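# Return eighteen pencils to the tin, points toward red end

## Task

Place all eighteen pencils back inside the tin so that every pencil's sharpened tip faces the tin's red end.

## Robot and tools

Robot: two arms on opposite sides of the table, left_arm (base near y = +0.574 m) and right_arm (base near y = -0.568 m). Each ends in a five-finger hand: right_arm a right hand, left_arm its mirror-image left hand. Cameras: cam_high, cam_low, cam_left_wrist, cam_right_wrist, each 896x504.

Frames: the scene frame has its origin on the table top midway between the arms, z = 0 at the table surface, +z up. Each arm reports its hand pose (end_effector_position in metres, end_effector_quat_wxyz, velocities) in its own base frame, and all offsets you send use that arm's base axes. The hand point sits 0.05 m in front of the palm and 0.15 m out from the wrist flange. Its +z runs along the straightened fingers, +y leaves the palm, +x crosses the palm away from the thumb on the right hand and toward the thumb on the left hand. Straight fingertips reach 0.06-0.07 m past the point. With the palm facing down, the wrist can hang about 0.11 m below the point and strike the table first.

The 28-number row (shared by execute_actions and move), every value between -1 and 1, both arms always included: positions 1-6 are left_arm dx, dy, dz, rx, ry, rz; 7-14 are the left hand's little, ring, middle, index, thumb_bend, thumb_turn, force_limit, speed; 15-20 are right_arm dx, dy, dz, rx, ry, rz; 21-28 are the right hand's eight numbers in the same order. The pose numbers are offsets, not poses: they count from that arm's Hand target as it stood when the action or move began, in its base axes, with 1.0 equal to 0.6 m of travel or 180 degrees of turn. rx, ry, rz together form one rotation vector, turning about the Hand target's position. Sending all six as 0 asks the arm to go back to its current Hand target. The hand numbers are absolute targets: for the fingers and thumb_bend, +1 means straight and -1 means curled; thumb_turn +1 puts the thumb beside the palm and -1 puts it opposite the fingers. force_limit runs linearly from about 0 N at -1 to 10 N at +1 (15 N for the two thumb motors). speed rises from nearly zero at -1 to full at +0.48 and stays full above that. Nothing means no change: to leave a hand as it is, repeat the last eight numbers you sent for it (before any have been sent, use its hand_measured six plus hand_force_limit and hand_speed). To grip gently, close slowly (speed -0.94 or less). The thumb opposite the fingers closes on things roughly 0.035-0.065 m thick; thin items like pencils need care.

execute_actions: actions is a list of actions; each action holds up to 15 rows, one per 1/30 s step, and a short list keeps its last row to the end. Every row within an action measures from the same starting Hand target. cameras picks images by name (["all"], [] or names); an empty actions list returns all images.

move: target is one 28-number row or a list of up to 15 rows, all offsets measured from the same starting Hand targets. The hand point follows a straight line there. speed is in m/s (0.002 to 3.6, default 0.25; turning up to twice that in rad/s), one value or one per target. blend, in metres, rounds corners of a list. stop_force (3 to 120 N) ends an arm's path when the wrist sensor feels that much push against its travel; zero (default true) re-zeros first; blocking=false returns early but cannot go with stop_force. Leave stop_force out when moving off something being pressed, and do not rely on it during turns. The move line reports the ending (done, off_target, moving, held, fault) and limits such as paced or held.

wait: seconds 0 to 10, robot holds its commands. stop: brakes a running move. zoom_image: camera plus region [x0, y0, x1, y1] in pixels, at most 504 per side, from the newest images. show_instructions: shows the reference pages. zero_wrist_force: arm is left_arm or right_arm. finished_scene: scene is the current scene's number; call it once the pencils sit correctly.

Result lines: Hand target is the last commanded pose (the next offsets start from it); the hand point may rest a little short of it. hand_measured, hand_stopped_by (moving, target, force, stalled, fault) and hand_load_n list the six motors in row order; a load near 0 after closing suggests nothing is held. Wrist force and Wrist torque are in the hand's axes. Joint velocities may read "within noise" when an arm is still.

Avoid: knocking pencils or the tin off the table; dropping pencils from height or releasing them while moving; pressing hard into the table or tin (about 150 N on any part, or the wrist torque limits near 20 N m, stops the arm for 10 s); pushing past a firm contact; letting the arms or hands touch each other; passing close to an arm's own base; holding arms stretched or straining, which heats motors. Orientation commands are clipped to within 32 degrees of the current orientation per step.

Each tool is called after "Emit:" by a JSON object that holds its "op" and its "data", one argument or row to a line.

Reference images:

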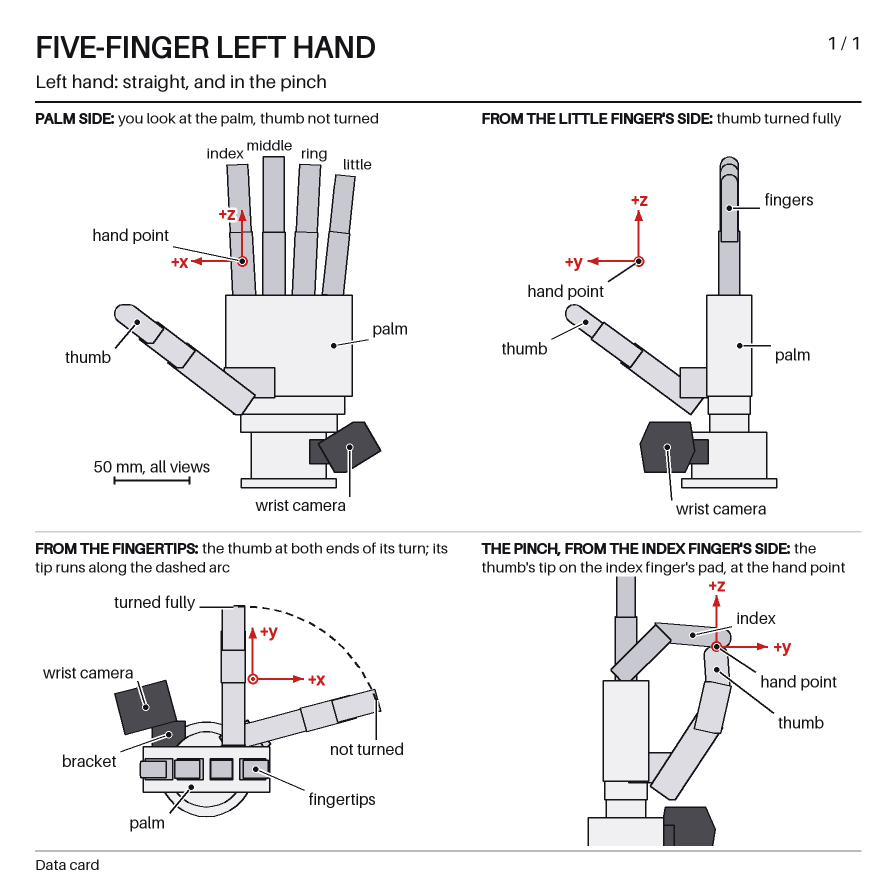

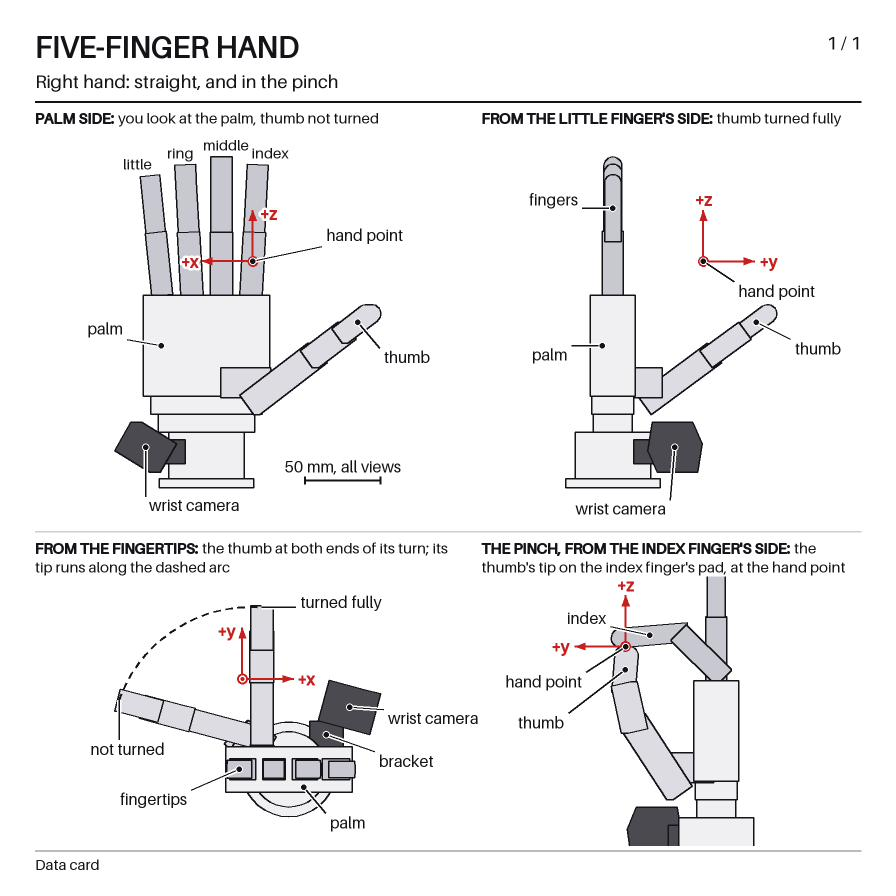

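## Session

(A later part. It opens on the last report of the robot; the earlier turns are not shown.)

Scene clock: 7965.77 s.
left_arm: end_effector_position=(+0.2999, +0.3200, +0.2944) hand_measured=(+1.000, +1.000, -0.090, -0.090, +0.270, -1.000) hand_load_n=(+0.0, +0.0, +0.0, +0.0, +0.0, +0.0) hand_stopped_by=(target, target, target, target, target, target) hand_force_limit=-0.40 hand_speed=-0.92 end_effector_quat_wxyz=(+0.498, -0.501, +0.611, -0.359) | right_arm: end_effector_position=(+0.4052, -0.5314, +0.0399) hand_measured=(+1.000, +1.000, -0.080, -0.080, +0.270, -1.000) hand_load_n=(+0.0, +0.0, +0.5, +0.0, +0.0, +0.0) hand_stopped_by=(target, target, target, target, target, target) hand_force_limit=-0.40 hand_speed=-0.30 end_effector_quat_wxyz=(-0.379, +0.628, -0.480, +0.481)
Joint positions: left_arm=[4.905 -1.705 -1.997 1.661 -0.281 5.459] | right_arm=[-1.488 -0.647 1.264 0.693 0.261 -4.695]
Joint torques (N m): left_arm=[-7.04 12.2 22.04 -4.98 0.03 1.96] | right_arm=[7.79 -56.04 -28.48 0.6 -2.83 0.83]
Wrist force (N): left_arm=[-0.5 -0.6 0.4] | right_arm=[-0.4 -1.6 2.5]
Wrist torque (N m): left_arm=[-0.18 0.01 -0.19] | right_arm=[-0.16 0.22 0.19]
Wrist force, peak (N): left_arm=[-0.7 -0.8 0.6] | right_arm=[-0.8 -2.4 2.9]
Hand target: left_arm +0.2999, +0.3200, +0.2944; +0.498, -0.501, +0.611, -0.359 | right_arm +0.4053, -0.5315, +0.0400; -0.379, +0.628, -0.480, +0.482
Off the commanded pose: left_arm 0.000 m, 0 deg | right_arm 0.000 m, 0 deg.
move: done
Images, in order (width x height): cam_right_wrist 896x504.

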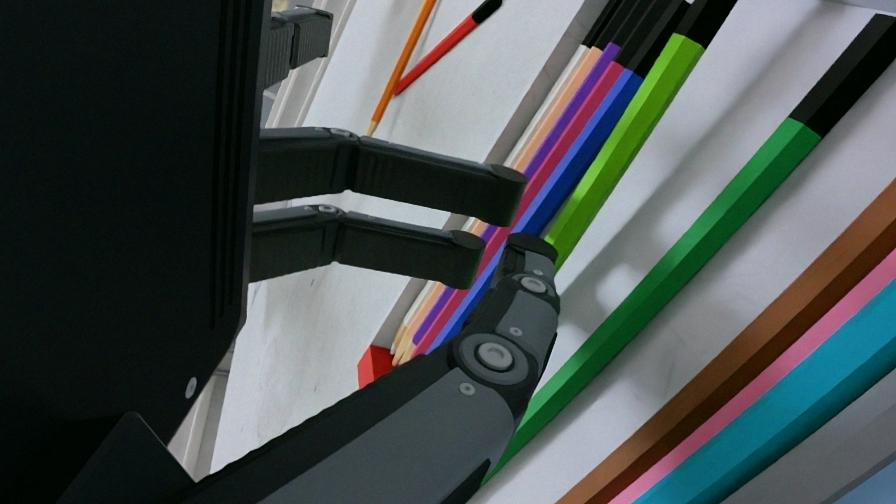

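Emit:
{"op": "move", "data": {
  "target": [0,0,0,0,0,0,1,1,-0.09,-0.09,0.27,-1,-0.4,-0.92,0,0,-0.0258,0,0,0,1,1,-0.08,-0.08,0.27,-1,-0.4,-0.3],
  "speed": 0.03,
  "stop_force": 3
}}

Emit:
{"op": "move", "data": {
  "target": [
    [0,0,0,0,0,0,1,1,-0.09,-0.09,0.27,-1,-0.4,-0.92,0,0,0,0,0,0,1,1,-0.6,-0.6,0.27,-1,-0.75,-0.92],
    [0,0,0,0,0,0,1,1,-0.09,-0.09,0.27,-1,-0.4,-0.92,0,0,0,0,0,0,1,1,-0.65,-0.65,0.27,-1,-0.4,-0.92]
  ],
  "speed": 0.02,
  "cameras": ["cam_right_wrist","cam_low"]
}}

Scene clock: 7973.67 s.
left_arm: end_effector_position=(+0.2999, +0.3200, +0.2944) hand_measured=(+1.000, +1.000, -0.090, -0.090, +0.270, -1.000) hand_load_n=(+0.0, +0.0, +0.0, +0.0, +0.0, +0.0) hand_stopped_by=(target, target, target, target, target, target) hand_force_limit=-0.40 hand_speed=-0.92 end_effector_quat_wxyz=(+0.498, -0.501, +0.611, -0.359) | right_arm: end_effector_position=(+0.4053, -0.5315, +0.0245) hand_measured=(+1.000, +1.000, -0.080, -0.080, +0.270, -1.000) hand_load_n=(+0.0, +0.0, +0.0, +0.0, +0.0, +0.0) hand_stopped_by=(target, target, target, target, target, target) hand_force_limit=-0.40 hand_speed=-0.30 end_effector_quat_wxyz=(-0.379, +0.628, -0.480, +0.482)
Joint positions: left_arm=[4.905 -1.705 -1.997 1.661 -0.281 5.459] | right_arm=[-1.488 -0.625 1.266 0.668 0.261 -4.695]
Joint torques (N m): left_arm=[-7.24 12.76 21.88 -4.91 -0.03 1.97] | right_arm=[6.27 -56.61 -7.16 4.33 0.97 -0.18]
Wrist force (N): left_arm=[-0.6 -0.6 0.5] | right_arm=[-0.6 -1.6 2.5]
Wrist torque (N m): left_arm=[-0.18 0.03 -0.19] | right_arm=[-0.17 0.23 0.18]
Wrist force, peak (N): left_arm=[-0.6 -1.0 0.7] | right_arm=[-0.4 -1.7 2.8]
Hand target: left_arm +0.2999, +0.3200, +0.2944; +0.498, -0.501, +0.611, -0.359 | right_arm +0.4053, -0.5315, +0.0245; -0.379, +0.628, -0.480, +0.482
Off the commanded pose: left_arm 0.000 m, 0 deg | right_arm 0.000 m, 0 deg.
move: done

Scene clock: 7975.00 s.
left_arm: end_effector_position=(+0.2999, +0.3200, +0.2944) hand_measured=(+1.000, +1.000, -0.090, -0.090, +0.270, -1.000) hand_load_n=(+0.0, -0.5, +0.0, +0.0, +0.0, +0.5) hand_stopped_by=(target, target, target, target, target, target) hand_force_limit=-0.40 hand_speed=-0.92 end_effector_quat_wxyz=(+0.498, -0.501, +0.611, -0.359) | right_arm: end_effector_position=(+0.4053, -0.5315, +0.0245) hand_measured=(+1.000, +1.000, -0.196, -0.212, +0.270, -1.000) hand_load_n=(+0.0, +0.0, +3.5, +3.5, +4.0, +1.5) hand_stopped_by=(target, target, force, force, target, target) hand_force_limit=-0.40 hand_speed=-0.92 end_effector_quat_wxyz=(-0.379, +0.628, -0.480, +0.482)
Joint positions: left_arm=[4.905 -1.705 -1.997 1.661 -0.281 5.459] | right_arm=[-1.488 -0.625 1.266 0.668 0.261 -4.695]
Joint torques (N m): left_arm=[-6.84 12.06 22.34 -5.06 0.05 1.91] | right_arm=[7.14 -53.72 -15.41 3.73 0.86 -1.12]
Wrist force (N): left_arm=[-0.3 -0.6 0.2] | right_arm=[-0.2 -4.3 1.7]
Wrist torque (N m): left_arm=[-0.16 -0.03 -0.18] | right_arm=[-0.26 0.26 0.15]
Wrist force, peak (N): left_arm=[-0.5 -0.8 0.5] | right_arm=[-0.2 -4.7 1.6]
Hand target: left_arm +0.2999, +0.3200, +0.2944; +0.498, -0.501, +0.611, -0.359 | right_arm +0.4053, -0.5315, +0.0245; -0.379, +0.628, -0.480, +0.482
Off the commanded pose: left_arm 0.000 m, 0 deg | right_arm 0.000 m, 0 deg.
move: done
Images, in order (width x height): cam_low 896x504, cam_right_wrist 896x504.

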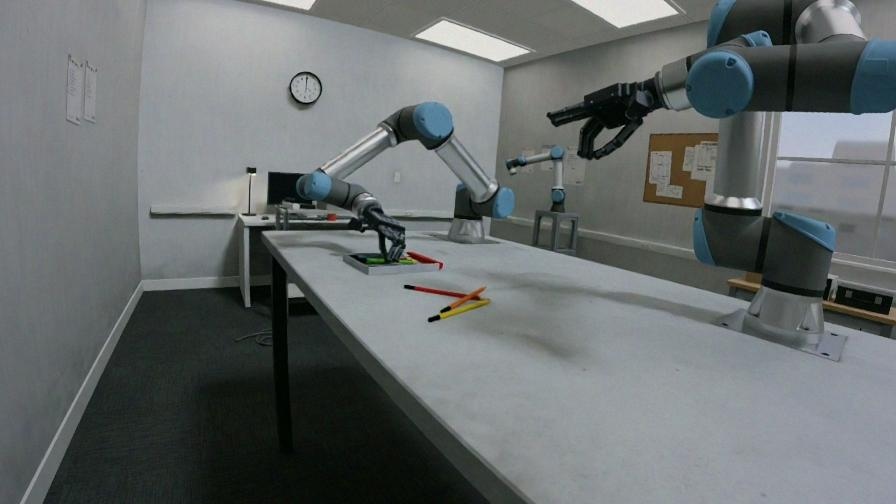

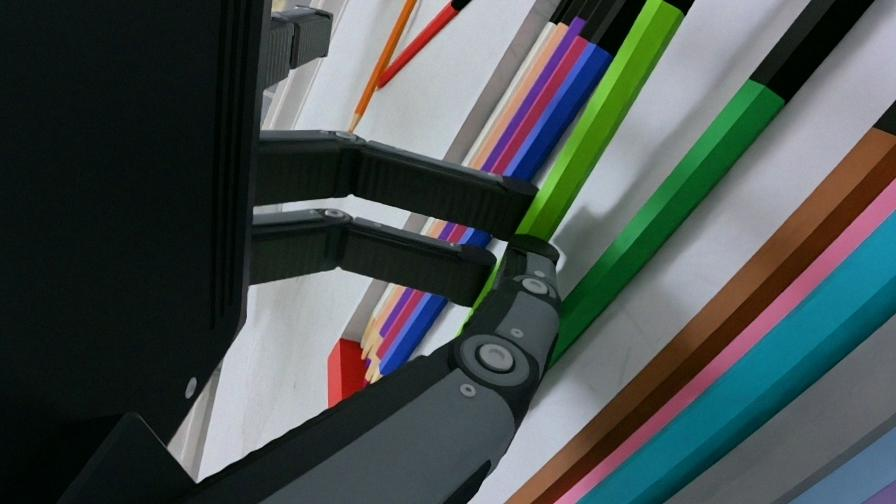

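Emit:
{"op": "move", "data": {
  "target": [
    [0,0,0,0,0,0,1,1,-0.09,-0.09,0.27,-1,-0.4,-0.92,0,0,0.02,0,0,0,1,1,-0.65,-0.65,0.27,-1,-0.4,-0.92],
    [0,0,0,0,0,0,1,1,-0.09,-0.09,0.27,-1,-0.4,-0.92,-0.0043,0.015,0.02,0.0222,0.0018,0,1,1,-0.65,-0.65,0.27,-1,-0.4,-0.92]
  ],
  "speed": [0.02,0.04],
  "cameras": ["cam_high","cam_low","cam_right_wrist"]
}}

Emit:
{"op": "zoom_image", "data": {
  "camera": "cam_high",
  "region": [290, 285, 420, 415]
}}

Emit:
{"op": "zoom_image", "data": {
  "camera": "cam_low",
  "region": [330, 220, 460, 290]
}}

Scene clock: 7985.33 s.
left_arm: end_effector_position=(+0.2999, +0.3200, +0.2944) hand_measured=(+1.000, +1.000, -0.090, -0.090, +0.270, -1.000) hand_load_n=(+0.0, -0.5, +0.0, +0.0, +0.0, +0.0) hand_stopped_by=(target, target, target, target, target, target) hand_force_limit=-0.40 hand_speed=-0.92 end_effector_quat_wxyz=(+0.498, -0.501, +0.611, -0.359) | right_arm: end_effector_position=(+0.4027, -0.5225, +0.0364) hand_measured=(+1.000, +1.000, -0.196, -0.212, +0.272, -1.000) hand_load_n=(-0.5, +0.0, +4.0, +1.0, +4.0, +1.0) hand_stopped_by=(target, target, force, force, target, target) hand_force_limit=-0.40 hand_speed=-0.92 end_effector_quat_wxyz=(-0.399, +0.616, -0.497, +0.463)
Joint positions: left_arm=[4.905 -1.705 -1.997 1.661 -0.281 5.459] | right_arm=[-1.491 -0.628 1.262 0.758 0.26 -4.707]
Joint torques (N m): left_arm=[-6.73 11.96 22.03 -5.05 0.06 1.89] | right_arm=[-6.01 -49.88 -28.78 0.43 -4.92 -0.96]
Wrist force (N): left_arm=[-0.4 -0.8 0.5] | right_arm=[-0.8 -1.5 2.7]
Wrist torque (N m): left_arm=[-0.21 -0.01 -0.18] | right_arm=[-0.16 0.27 0.20]
Wrist force, peak (N): left_arm=[-0.4 -0.8 0.9] | right_arm=[-0.1 -4.7 1.8]
Hand target: left_arm +0.2999, +0.3200, +0.2944; +0.498, -0.501, +0.611, -0.359 | right_arm +0.4027, -0.5225, +0.0365; -0.399, +0.616, -0.497, +0.463
Off the commanded pose: left_arm 0.000 m, 0 deg | right_arm 0.000 m, 0 deg.
move: done
Images, in order (width x height): cam_high 896x504, cam_low 896x504, cam_right_wrist 896x504.

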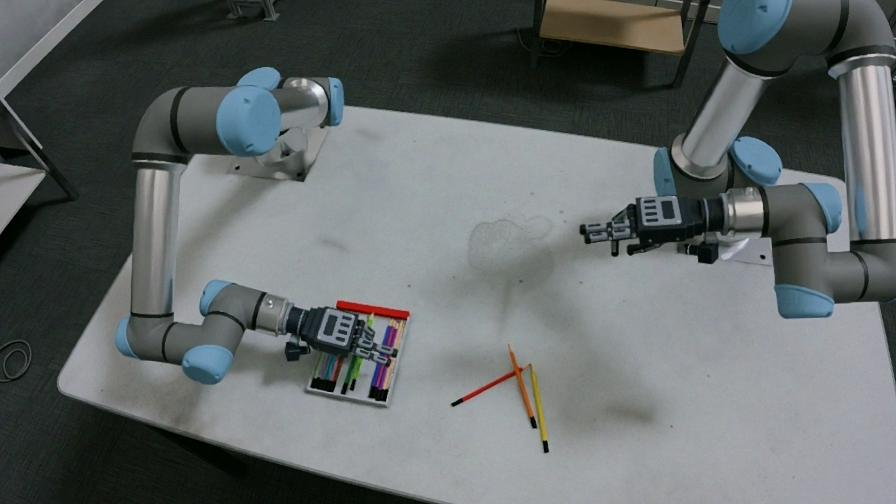

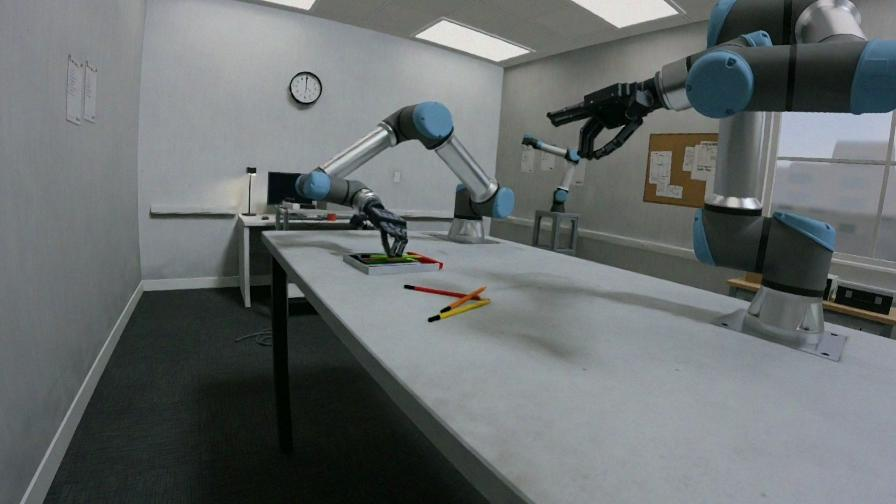

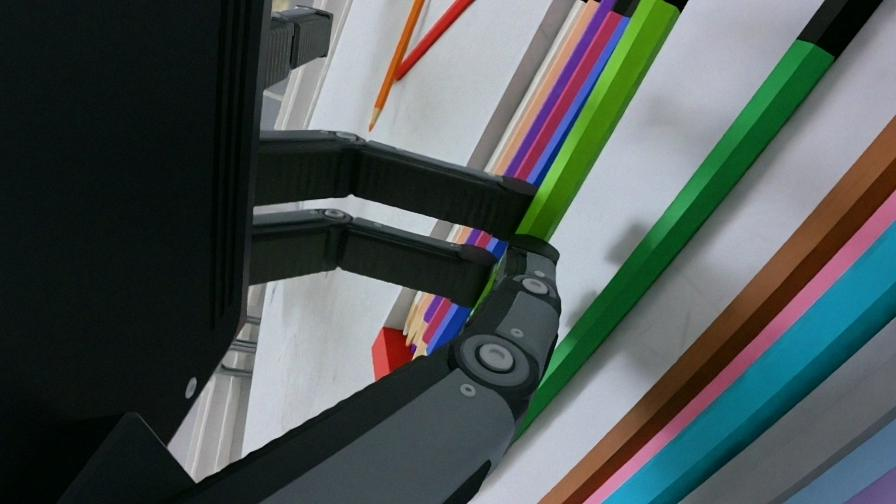

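Scaled by 3.877 from the camera's 896x504 image, which has a finer 1280x720 frame.

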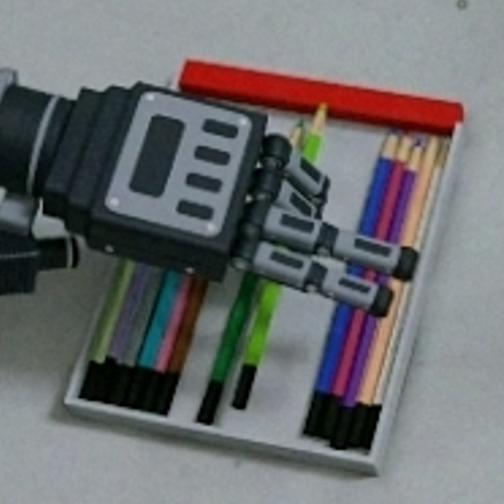

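Scaled by 3.877 from the camera's 896x504 image, which has a finer 1280x720 frame.

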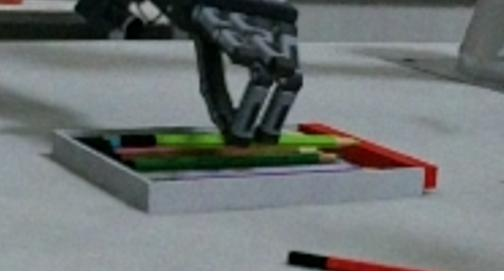

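Emit:
{"op": "move", "data": {
  "target": [0,0,0,0,0,0,1,1,-0.09,-0.09,0.27,-1,-0.4,-0.92,0.0083,-0.01,-0.01,0,0,-0.0094,1,1,-0.65,-0.65,0.27,-1,-0.4,-0.92],
  "speed": 0.05,
  "cameras": ["cam_high","cam_right_wrist"]
}}

Emit:
{"op": "zoom_image", "data": {
  "camera": "cam_high",
  "region": [290, 285, 420, 415]
}}

Emit:
{"op": "zoom_image", "data": {
  "camera": "cam_right_wrist",
  "region": [392, 0, 896, 504]
}}

Scene clock: 7994.10 s.
left_arm: end_effector_position=(+0.2999, +0.3200, +0.2944) hand_measured=(+1.000, +1.000, -0.090, -0.090, +0.270, -1.000) hand_load_n=(+0.0, +0.0, +0.0, +0.0, +0.0, +0.0) hand_stopped_by=(target, target, target, target, target, target) hand_force_limit=-0.40 hand_speed=-0.92 end_effector_quat_wxyz=(+0.498, -0.501, +0.611, -0.359) | right_arm: end_effector_position=(+0.4077, -0.5284, +0.0305) hand_measured=(+1.000, +1.000, -0.196, -0.212, +0.272, -1.000) hand_load_n=(+0.0, +0.0, +4.0, +1.5, +3.5, +1.0) hand_stopped_by=(target, target, force, force, target, target) hand_force_limit=-0.40 hand_speed=-0.92 end_effector_quat_wxyz=(-0.392, +0.609, -0.506, +0.469)
Joint positions: left_arm=[4.905 -1.705 -1.997 1.661 -0.281 5.459] | right_arm=[-1.483 -0.644 1.271 0.63 0.269 -4.569]
Joint torques (N m): left_arm=[-7.42 12.58 22.38 -5.02 0.04 1.88] | right_arm=[-7.41 -40.77 -15.22 3 -3.13 1]
Wrist force (N): left_arm=[-0.5 -0.5 0.1] | right_arm=[-0.7 -1.2 2.5]
Wrist torque (N m): left_arm=[-0.15 0.00 -0.19] | right_arm=[-0.13 0.23 0.08]
Wrist force, peak (N): left_arm=[-0.8 -0.7 0.5] | right_arm=[-0.7 -1.8 2.8]
Hand target: left_arm +0.2999, +0.3200, +0.2944; +0.498, -0.501, +0.611, -0.359 | right_arm +0.4077, -0.5285, +0.0305; -0.392, +0.609, -0.506, +0.469
Off the commanded pose: left_arm 0.000 m, 0 deg | right_arm 0.000 m, 0 deg.
move: done
Images, in order (width x height): cam_high 896x504, cam_right_wrist 896x504.

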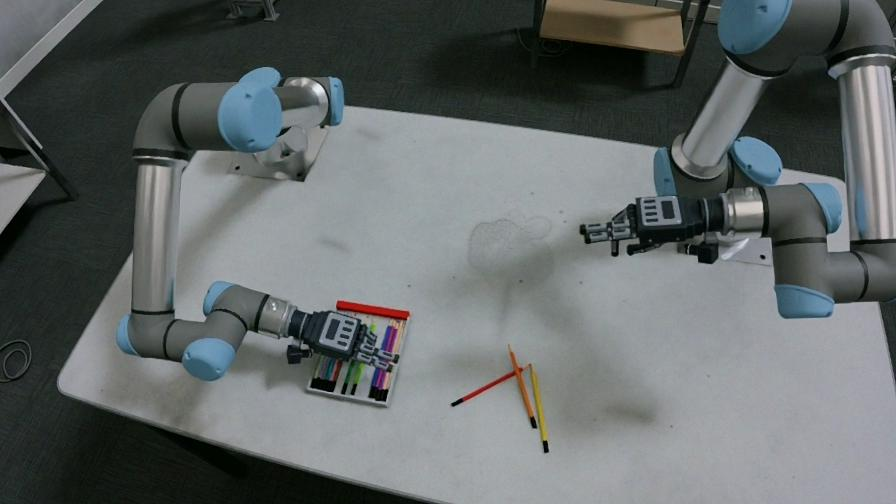

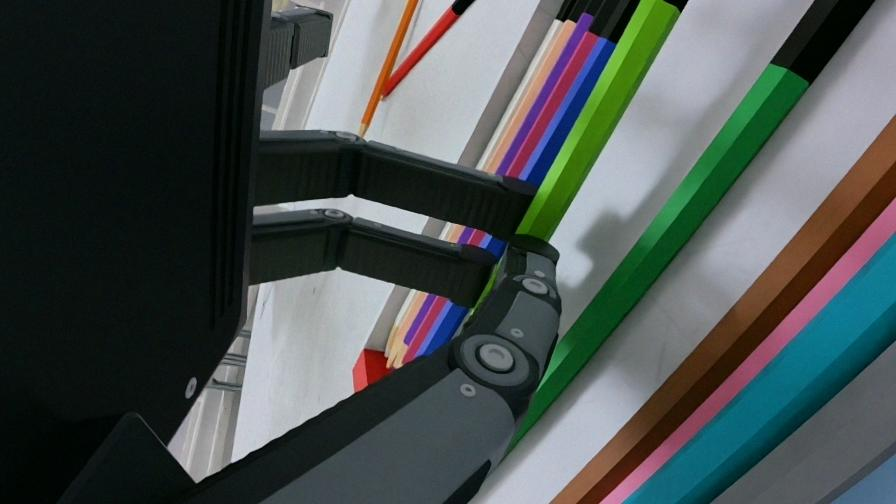

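Scaled by 3.877 from the camera's 896x504 image, which has a finer 1280x720 frame.

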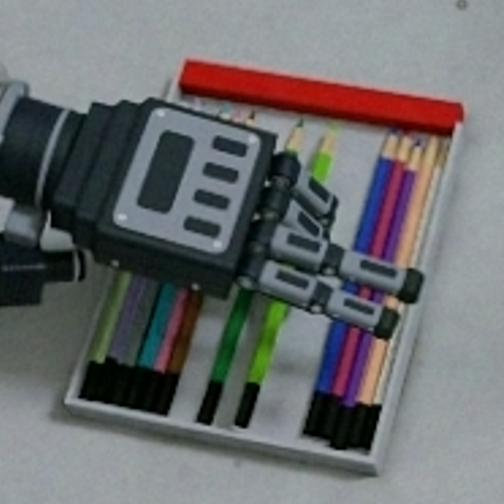

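Scaled by 1.000.

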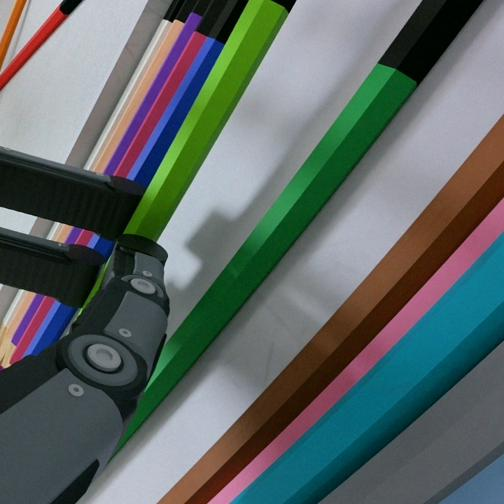

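Emit:
{"op": "move", "data": {
  "target": [0,0,0,0,0,0,1,1,-0.09,-0.09,0.27,-1,-0.4,-0.92,0,0.002,-0.022,0,0,0,1,1,-0.65,-0.65,0.27,-1,-0.4,-0.92],
  "speed": 0.015,
  "stop_force": 3,
  "cameras": ["cam_high","cam_low"]
}}

Emit:
{"op": "zoom_image", "data": {
  "camera": "cam_low",
  "region": [330, 220, 460, 290]
}}

Emit:
{"op": "zoom_image", "data": {
  "camera": "cam_high",
  "region": [290, 285, 420, 415]
}}

Scene clock: 8004.47 s.
left_arm: end_effector_position=(+0.2999, +0.3200, +0.2944) hand_measured=(+1.000, +1.000, -0.090, -0.090, +0.270, -1.000) hand_load_n=(+0.0, +0.0, +0.0, +0.0, +0.0, +0.5) hand_stopped_by=(target, target, target, target, target, target) hand_force_limit=-0.40 hand_speed=-0.92 end_effector_quat_wxyz=(+0.498, -0.501, +0.611, -0.359) | right_arm: end_effector_position=(+0.4077, -0.5277, +0.0211) hand_measured=(+1.000, +1.000, -0.196, -0.212, +0.270, -1.000) hand_load_n=(+0.0, +0.0, +0.5, +0.0, -1.5, -0.5) hand_stopped_by=(target, target, force, force, target, target) hand_force_limit=-0.40 hand_speed=-0.92 end_effector_quat_wxyz=(-0.392, +0.609, -0.506, +0.469)
Joint positions: left_arm=[4.905 -1.705 -1.997 1.661 -0.281 5.459] | right_arm=[-1.483 -0.631 1.276 0.613 0.269 -4.568]
Joint torques (N m): left_arm=[-7 12.36 22.31 -5 0.1 1.85] | right_arm=[-4.92 -55.77 -28.24 4.11 -3.36 -1.06]
Wrist force (N): left_arm=[-0.4 -0.7 0.6] | right_arm=[-0.3 -3.3 2.6]
Wrist torque (N m): left_arm=[-0.20 0.02 -0.19] | right_arm=[-0.25 0.22 0.06]
Wrist force, peak (N): left_arm=[-0.5 -0.8 0.8] | right_arm=[0.4 -7.4 1.7]
Hand target: left_arm +0.2999, +0.3200, +0.2944; +0.498, -0.501, +0.611, -0.359 | right_arm +0.4076, -0.5277, +0.0211; -0.392, +0.609, -0.506, +0.469 (not the last commanded pose)
Off the commanded pose: left_arm 0.000 m, 0 deg | right_arm 0.004 m, 0 deg.
move: contact (right_arm)
Images, in order (width x height): cam_high 896x504, cam_low 896x504.

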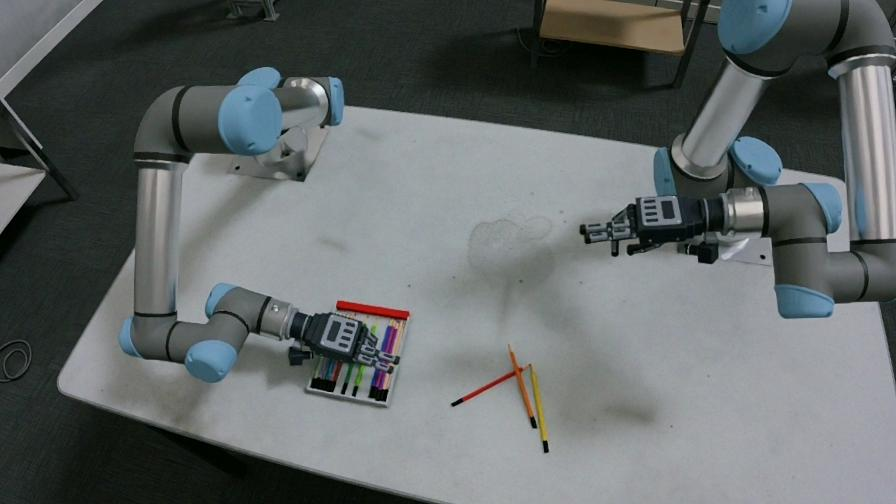

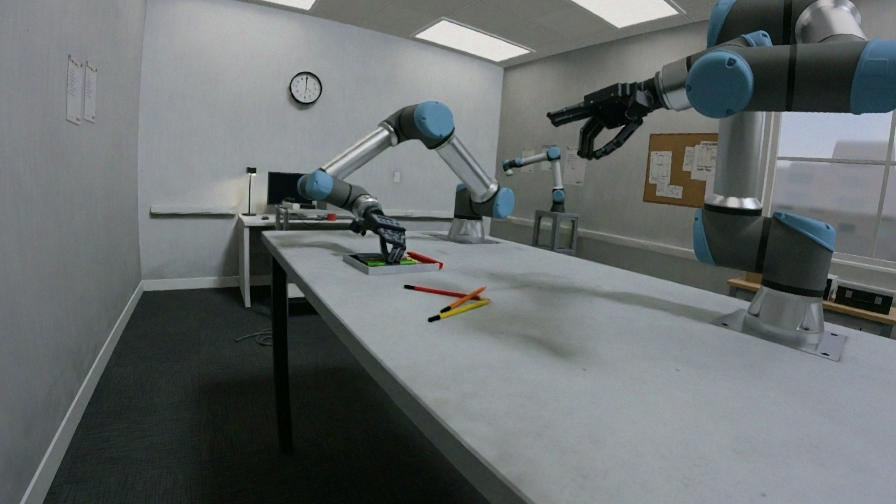

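Scaled by 3.877 from the camera's 896x504 image, which has a finer 1280x720 frame.

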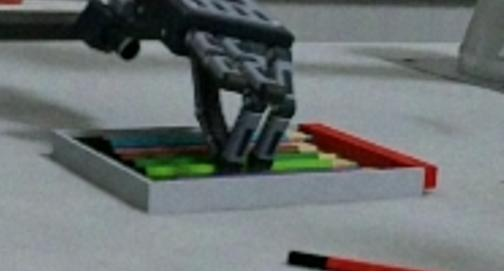

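Scaled by 3.877 from the camera's 896x504 image, which has a finer 1280x720 frame.

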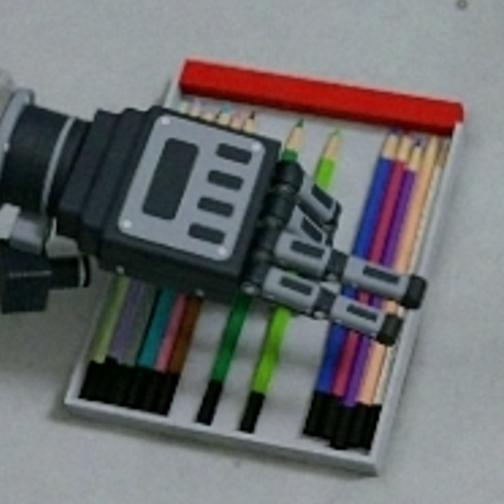

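Emit:
{"op": "move", "data": {
  "target": [
    [0,0,0,0,0,0,1,1,-0.09,-0.09,0.27,-1,-0.4,-0.92,0,0,0,0,0,0,1,1,-0.09,-0.09,0.27,-1,-0.4,-0.92],
    [0,0,0,0,0,0,1,1,-0.09,-0.09,0.27,-1,-0.4,-0.92,0,0,0.1,0,0,0,1,1,-0.09,-0.09,0.27,-1,-0.4,-0.92]
  ],
  "speed": [0.02,0.06],
  "cameras": ["cam_high","cam_low","cam_right_wrist"]
}}

Emit:
{"op": "zoom_image", "data": {
  "camera": "cam_right_wrist",
  "region": [392, 0, 896, 504]
}}

Emit:
{"op": "zoom_image", "data": {
  "camera": "cam_low",
  "region": [330, 220, 460, 290]
}}

Emit:
{"op": "zoom_image", "data": {
  "camera": "cam_high",
  "region": [290, 285, 420, 415]
}}

Scene clock: 8013.70 s.
left_arm: end_effector_position=(+0.2999, +0.3200, +0.2944) hand_measured=(+1.000, +1.000, -0.090, -0.090, +0.270, -1.000) hand_load_n=(+0.0, +0.0, +0.0, +0.0, +0.0, +0.0) hand_stopped_by=(target, target, target, target, target, target) hand_force_limit=-0.40 hand_speed=-0.92 end_effector_quat_wxyz=(+0.498, -0.501, +0.611, -0.359) | right_arm: end_effector_position=(+0.4077, -0.5278, +0.0812) hand_measured=(+1.000, +1.000, -0.090, -0.090, +0.270, -1.000) hand_load_n=(-0.5, +0.0, +0.0, +0.0, +0.0, +0.0) hand_stopped_by=(target, target, target, target, target, target) hand_force_limit=-0.40 hand_speed=-0.92 end_effector_quat_wxyz=(-0.392, +0.609, -0.506, +0.469) end_effector_velocity=(+0.000, +0.000, -0.002) end_effector_angular_velocity=(-0.003, +0.000, +0.000)
Joint positions: left_arm=[4.905 -1.705 -1.997 1.661 -0.281 5.459] | right_arm=[-1.483 -0.714 1.259 0.713 0.269 -4.569]
Joint velocities: left_arm=[within noise] | right_arm=[0.001 0.002 0.001 -0.006 0.001 0]
Joint torques (N m): left_arm=[-6.52 12.82 22.31 -4.96 0.24 1.87] | right_arm=[0.21 -38.12 -12.22 0.13 -2.73 -1.04]
Wrist force (N): left_arm=[-0.3 -0.5 0.6] | right_arm=[-0.8 -1.7 2.5]
Wrist torque (N m): left_arm=[-0.18 0.00 -0.18] | right_arm=[-0.16 0.28 0.09]
Wrist force, peak (N): left_arm=[-0.6 -1.0 0.6] | right_arm=[-0.2 -3.3 2.9]
Hand target: left_arm +0.2999, +0.3200, +0.2944; +0.498, -0.501, +0.611, -0.359 | right_arm +0.4076, -0.5277, +0.0811; -0.392, +0.609, -0.506, +0.469
Off the commanded pose: left_arm 0.000 m, 0 deg | right_arm 0.000 m, 0 deg.
move: done
Images, in order (width x height): cam_high 896x504, cam_low 896x504, cam_right_wrist 896x504.

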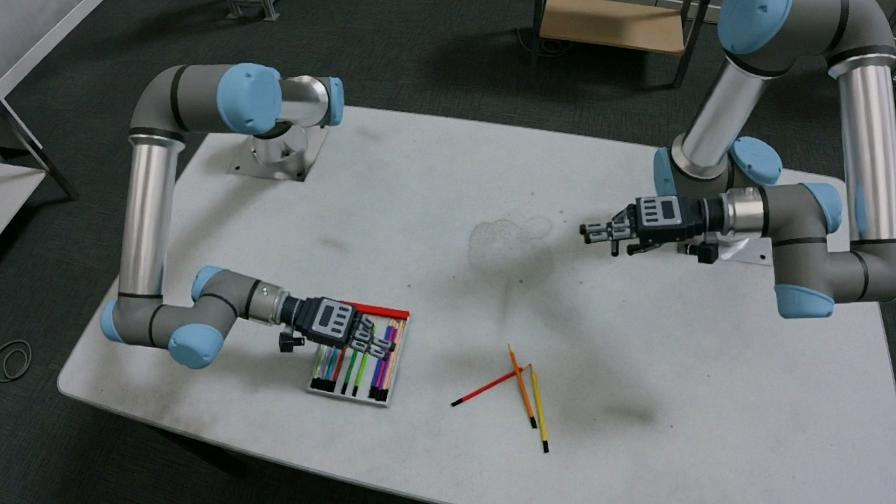

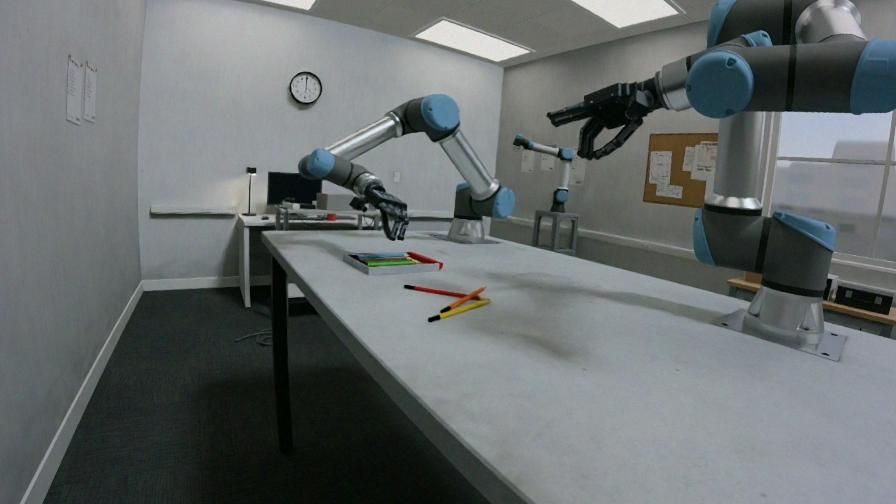

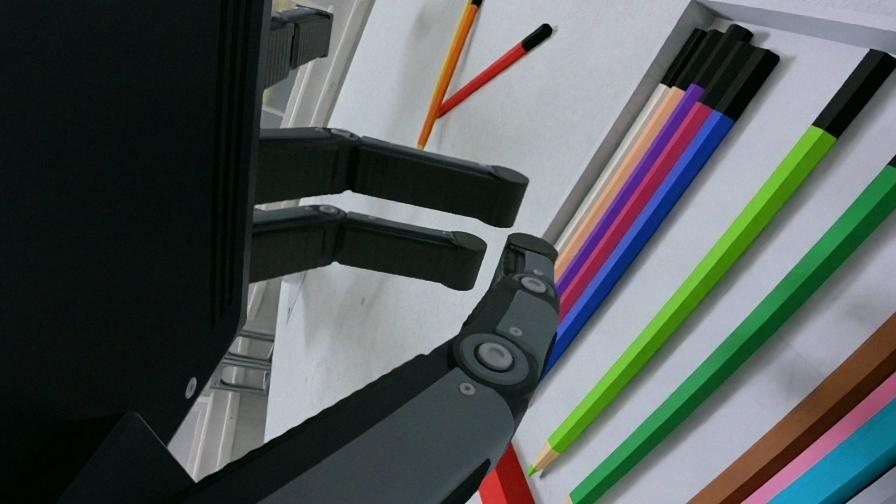

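Scaled by 1.000.

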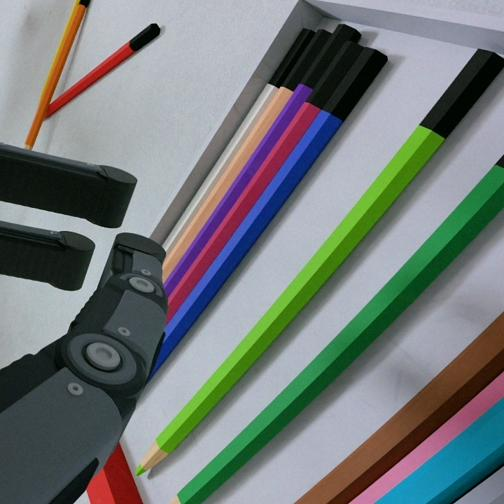

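Scaled by 3.877 from the camera's 896x504 image, which has a finer 1280x720 frame.

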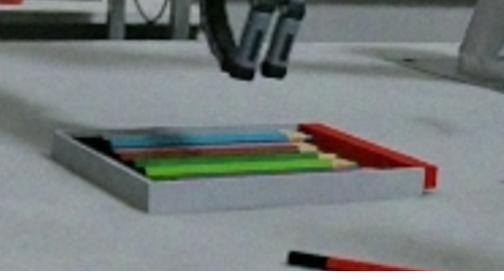

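Scaled by 3.877 from the camera's 896x504 image, which has a finer 1280x720 frame.

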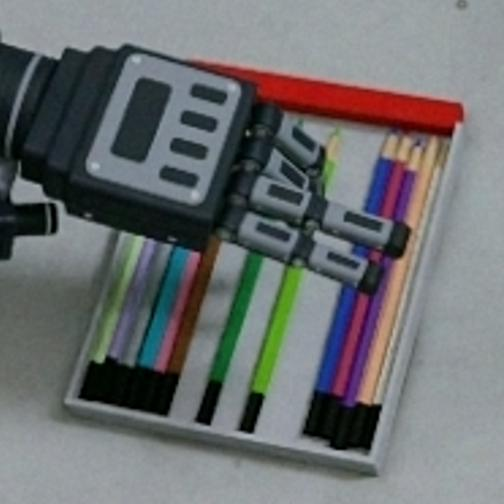

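Emit:
{"op": "move", "data": {
  "target": [
    [0.1,0.1,-0.1,0,0,0.1,1,1,-0.09,-0.09,0.27,-1,-0.4,-0.92,0,0.01,0.1,0,0,0,1,1,-0.09,-0.09,0.27,-1,-0.4,-0.92],
    [0.239,0.2245,-0.25,0,0,0.2056,1,1,-0.09,-0.09,0.27,-1,-0.4,-0.92,-0.2627,0.4128,0.3648,-0.0222,-0.0018,-0.0278,1,1,-0.09,-0.09,0.27,-1,-0.4,-0.92],
    [0.239,0.2245,-0.349,0,0,0.2056,1,1,-0.09,-0.09,0.27,-1,-0.4,-0.92,-0.2627,0.4128,0.3648,-0.0222,-0.0018,-0.0278,1,1,-0.09,-0.09,0.27,-1,-0.4,-0.92]
  ],
  "speed": [0.2,0.25,0.15],
  "blend": [0.03,0.02,0],
  "cameras": ["cam_high","cam_left_wrist"]
}}

Emit:
{"op": "zoom_image", "data": {
  "camera": "cam_left_wrist",
  "region": [0, 0, 504, 504]
}}

Emit:
{"op": "zoom_image", "data": {
  "camera": "cam_high",
  "region": [290, 285, 420, 415]
}}

Scene clock: 8044.37 s.
left_arm: end_effector_position=(+0.4433, +0.4547, +0.0851) hand_measured=(+1.000, +1.000, -0.090, -0.090, +0.270, -1.000) hand_load_n=(+0.0, +0.0, +0.0, +0.0, +0.0, +0.0) hand_stopped_by=(target, target, target, target, target, target) hand_force_limit=-0.40 hand_speed=-0.92 end_effector_quat_wxyz=(-0.586, +0.669, -0.420, +0.182) | right_arm: end_effector_position=(+0.2500, -0.2800, +0.3000) hand_measured=(+1.000, +1.000, -0.090, -0.090, +0.270, -1.000) hand_load_n=(+0.0, -0.5, +0.0, +0.0, +0.0, +0.0) hand_stopped_by=(target, target, target, target, target, target) hand_force_limit=-0.40 hand_speed=-0.92 end_effector_quat_wxyz=(-0.351, +0.598, -0.515, +0.504)
Joint positions: left_arm=[4.353 -1.872 -2 3.589 -1.085 3.536] | right_arm=[-1.996 -1.595 2.254 1.812 0.404 -5.905]
Joint torques (N m): left_arm=[-7.33 19.64 14.68 2.3 -1.32 -2.3] | right_arm=[-9.65 -21.19 -21.07 3.96 0.13 -0.73]
Wrist force (N): left_arm=[-0.5 -0.7 0.4] | right_arm=[-0.3 -1.7 2.5]
Wrist torque (N m): left_arm=[-0.19 0.03 -0.10] | right_arm=[-0.19 0.22 0.28]
Wrist force, peak (N): left_arm=[-0.4 -1.4 1.0] | right_arm=[0.1 -1.9 3.5]
Hand target: left_arm +0.4433, +0.4547, +0.0850; -0.586, +0.669, -0.420, +0.182 | right_arm +0.2500, -0.2800, +0.3000; -0.351, +0.598, -0.515, +0.504
Off the commanded pose: left_arm 0.000 m, 0 deg | right_arm 0.000 m, 0 deg.
move: done
Images, in order (width x height): cam_high 896x504, cam_left_wrist 896x504.

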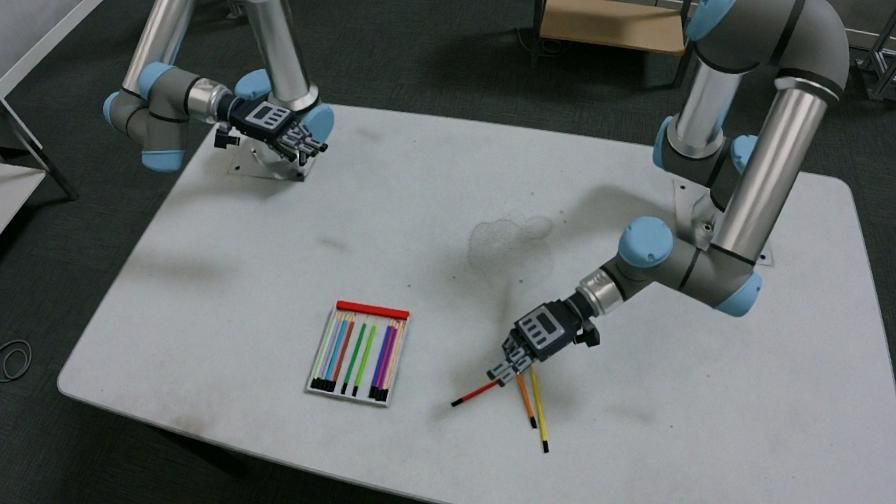

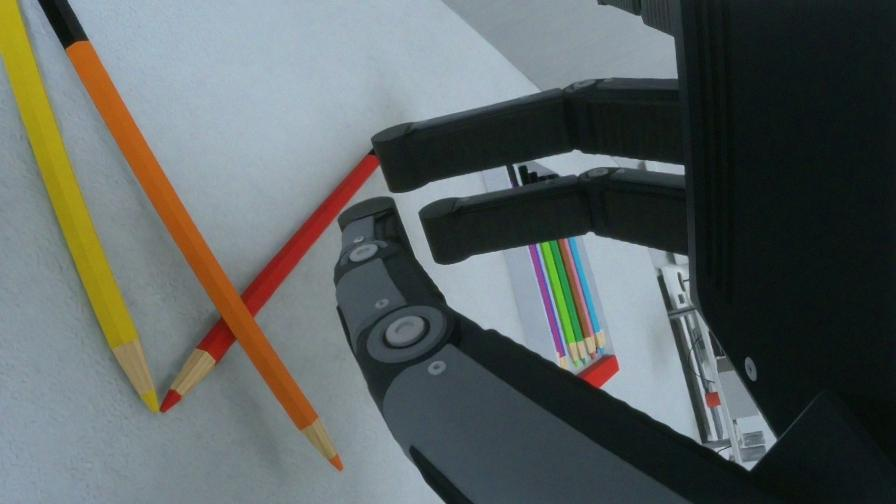

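Scaled by 1.000.

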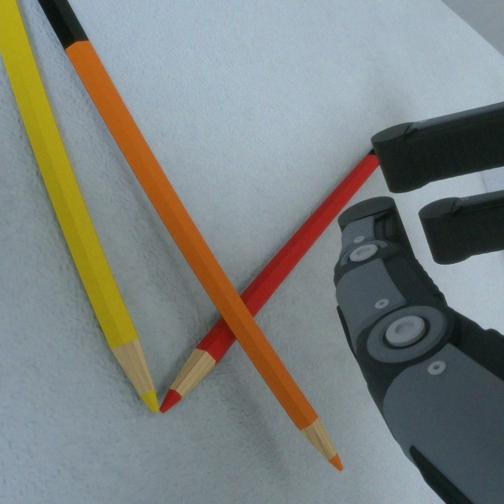

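Scaled by 3.877 from the camera's 896x504 image, which has a finer 1280x720 frame.

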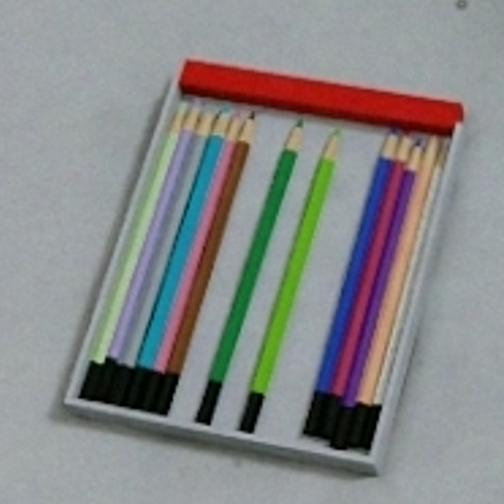

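Emit:
{"op": "move", "data": {
  "target": [-0.023,0.0307,-0.0583,0,0,0,1,1,-0.09,-0.09,0.27,-1,-0.4,-0.92,0,0,0,0,0,0,1,1,-0.09,-0.09,0.27,-1,-0.4,-0.92],
  "speed": 0.12,
  "cameras": ["cam_left_wrist"]
}}

Emit:
{"op": "zoom_image", "data": {
  "camera": "cam_left_wrist",
  "region": [0, 0, 504, 504]
}}

Scene clock: 8066.97 s.
left_arm: end_effector_position=(+0.4295, +0.4731, +0.0500) hand_measured=(+1.000, +1.000, -0.090, -0.090, +0.270, -1.000) hand_load_n=(+0.0, +0.0, +0.0, +0.0, +0.5, +0.0) hand_stopped_by=(target, target, target, target, target, target) hand_force_limit=-0.40 hand_speed=-0.92 end_effector_quat_wxyz=(-0.586, +0.669, -0.420, +0.182) | right_arm: end_effector_position=(+0.2500, -0.2800, +0.3000) hand_measured=(+1.000, +1.000, -0.090, -0.090, +0.270, -1.000) hand_load_n=(+0.0, +0.0, +0.0, +0.0, +0.0, +0.0) hand_stopped_by=(target, target, target, target, target, target) hand_force_limit=-0.40 hand_speed=-0.92 end_effector_quat_wxyz=(-0.351, +0.598, -0.515, +0.504)
Joint positions: left_arm=[4.401 -1.949 -2.009 3.668 -1.039 3.552] | right_arm=[-1.997 -1.595 2.254 1.812 0.404 -5.905]
Joint torques (N m): left_arm=[-5.9 29.31 22.02 -0.67 -0.93 -2.3] | right_arm=[-9.37 -21.3 -4.96 3.77 1.29 0.88]
Wrist force (N): left_arm=[-0.5 -0.8 0.3] | right_arm=[-0.4 -1.6 2.4]
Wrist torque (N m): left_arm=[-0.19 0.01 -0.19] | right_arm=[-0.16 0.23 0.27]
Wrist force, peak (N): left_arm=[0.0 -1.8 0.0] | right_arm=[-0.5 -1.8 2.7]
Hand target: left_arm +0.4295, +0.4731, +0.0500; -0.586, +0.669, -0.420, +0.182 | right_arm +0.2500, -0.2800, +0.3000; -0.351, +0.598, -0.515, +0.504
Off the commanded pose: left_arm 0.000 m, 0 deg | right_arm 0.000 m, 0 deg.
move: done
Images, in order (width x height): cam_left_wrist 896x504.

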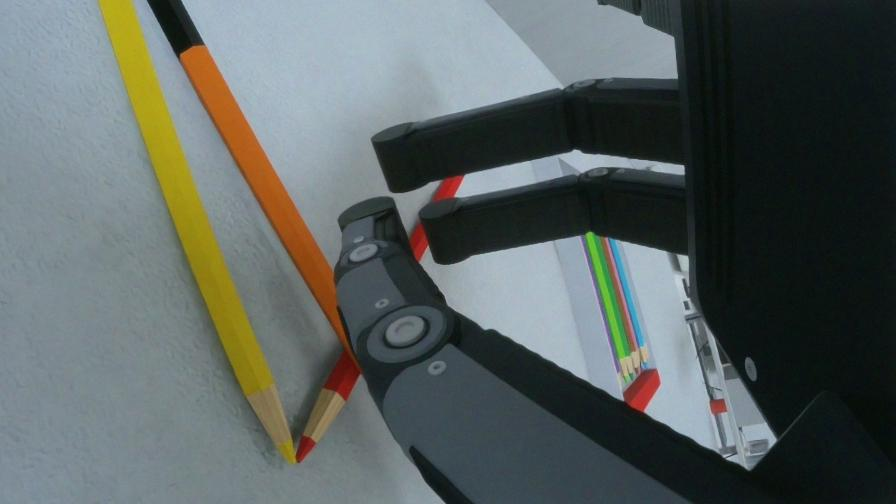

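Scaled by 1.000.

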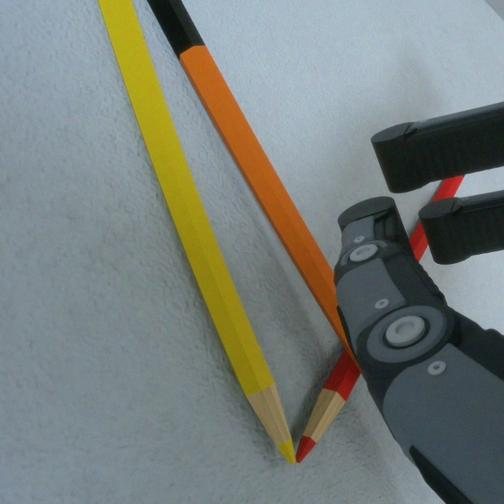

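Emit:
{"op": "move", "data": {
  "target": [
    [0.0053,0.004,0,0,0,0,1,1,-0.09,-0.09,0.27,-1,-0.4,-0.92,0,0,0,0,0,0,1,1,-0.09,-0.09,0.27,-1,-0.4,-0.92],
    [0.0053,0.004,-0.0547,0,0,0,1,1,-0.09,-0.09,0.27,-1,-0.4,-0.92,0,0,0,0,0,0,1,1,-0.09,-0.09,0.27,-1,-0.4,-0.92]
  ],
  "speed": [0.05,0.03],
  "stop_force": 3,
  "cameras": ["cam_left_wrist"]
}}

Emit:
{"op": "zoom_image", "data": {
  "camera": "cam_left_wrist",
  "region": [100, 0, 604, 504]
}}

Scene clock: 8077.20 s.
left_arm: end_effector_position=(+0.4327, +0.4755, +0.0172) hand_measured=(+1.000, +1.000, -0.090, -0.090, +0.270, -1.000) hand_load_n=(-0.5, +0.0, +0.0, +0.0, +0.0, +0.0) hand_stopped_by=(target, target, target, target, target, target) hand_force_limit=-0.40 hand_speed=-0.92 end_effector_quat_wxyz=(-0.586, +0.669, -0.420, +0.182) | right_arm: end_effector_position=(+0.2500, -0.2800, +0.3000) hand_measured=(+1.000, +1.000, -0.090, -0.090, +0.270, -1.000) hand_load_n=(+0.0, -0.5, +0.0, +0.0, +0.0, +0.0) hand_stopped_by=(target, target, target, target, target, target) hand_force_limit=-0.40 hand_speed=-0.92 end_effector_quat_wxyz=(-0.351, +0.598, -0.515, +0.504)
Joint positions: left_arm=[4.395 -2.021 -2.018 3.749 -1.044 3.55] | right_arm=[-1.997 -1.595 2.254 1.812 0.404 -5.905]
Joint torques (N m): left_arm=[8.66 40 20.99 -1.49 0.1 -0.81] | right_arm=[-9.6 -20.93 -5.81 3.84 1.19 0.38]
Wrist force (N): left_arm=[-0.3 -0.9 0.7] | right_arm=[-0.5 -1.6 2.5]
Wrist torque (N m): left_arm=[-0.24 0.00 -0.18] | right_arm=[-0.16 0.25 0.27]
Wrist force, peak (N): left_arm=[-0.4 -1.3 0.6] | right_arm=[-0.4 -1.7 2.9]
Hand target: left_arm +0.4327, +0.4755, +0.0172; -0.586, +0.669, -0.420, +0.182 | right_arm +0.2500, -0.2800, +0.3000; -0.351, +0.598, -0.515, +0.504
Off the commanded pose: left_arm 0.000 m, 0 deg | right_arm 0.000 m, 0 deg.
move: done
Images, in order (width x height): cam_left_wrist 896x504.

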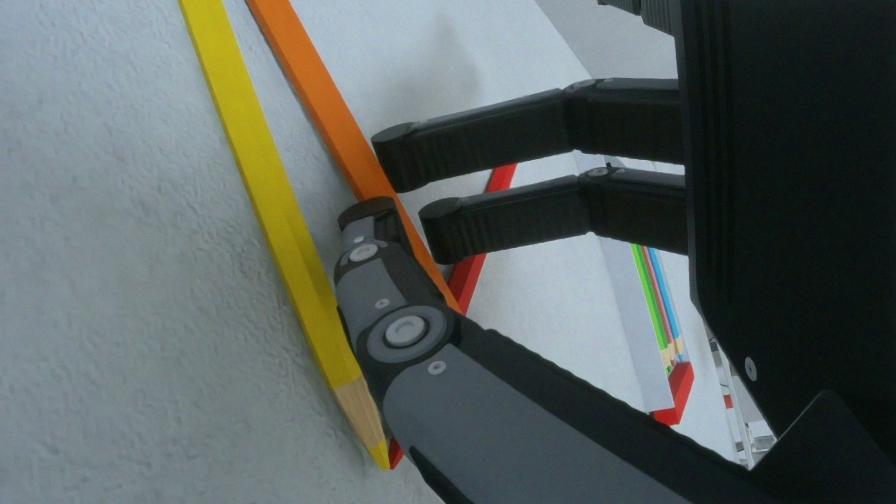

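Scaled by 1.000.

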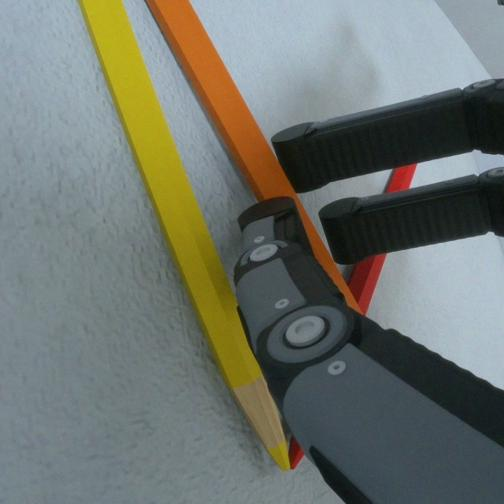

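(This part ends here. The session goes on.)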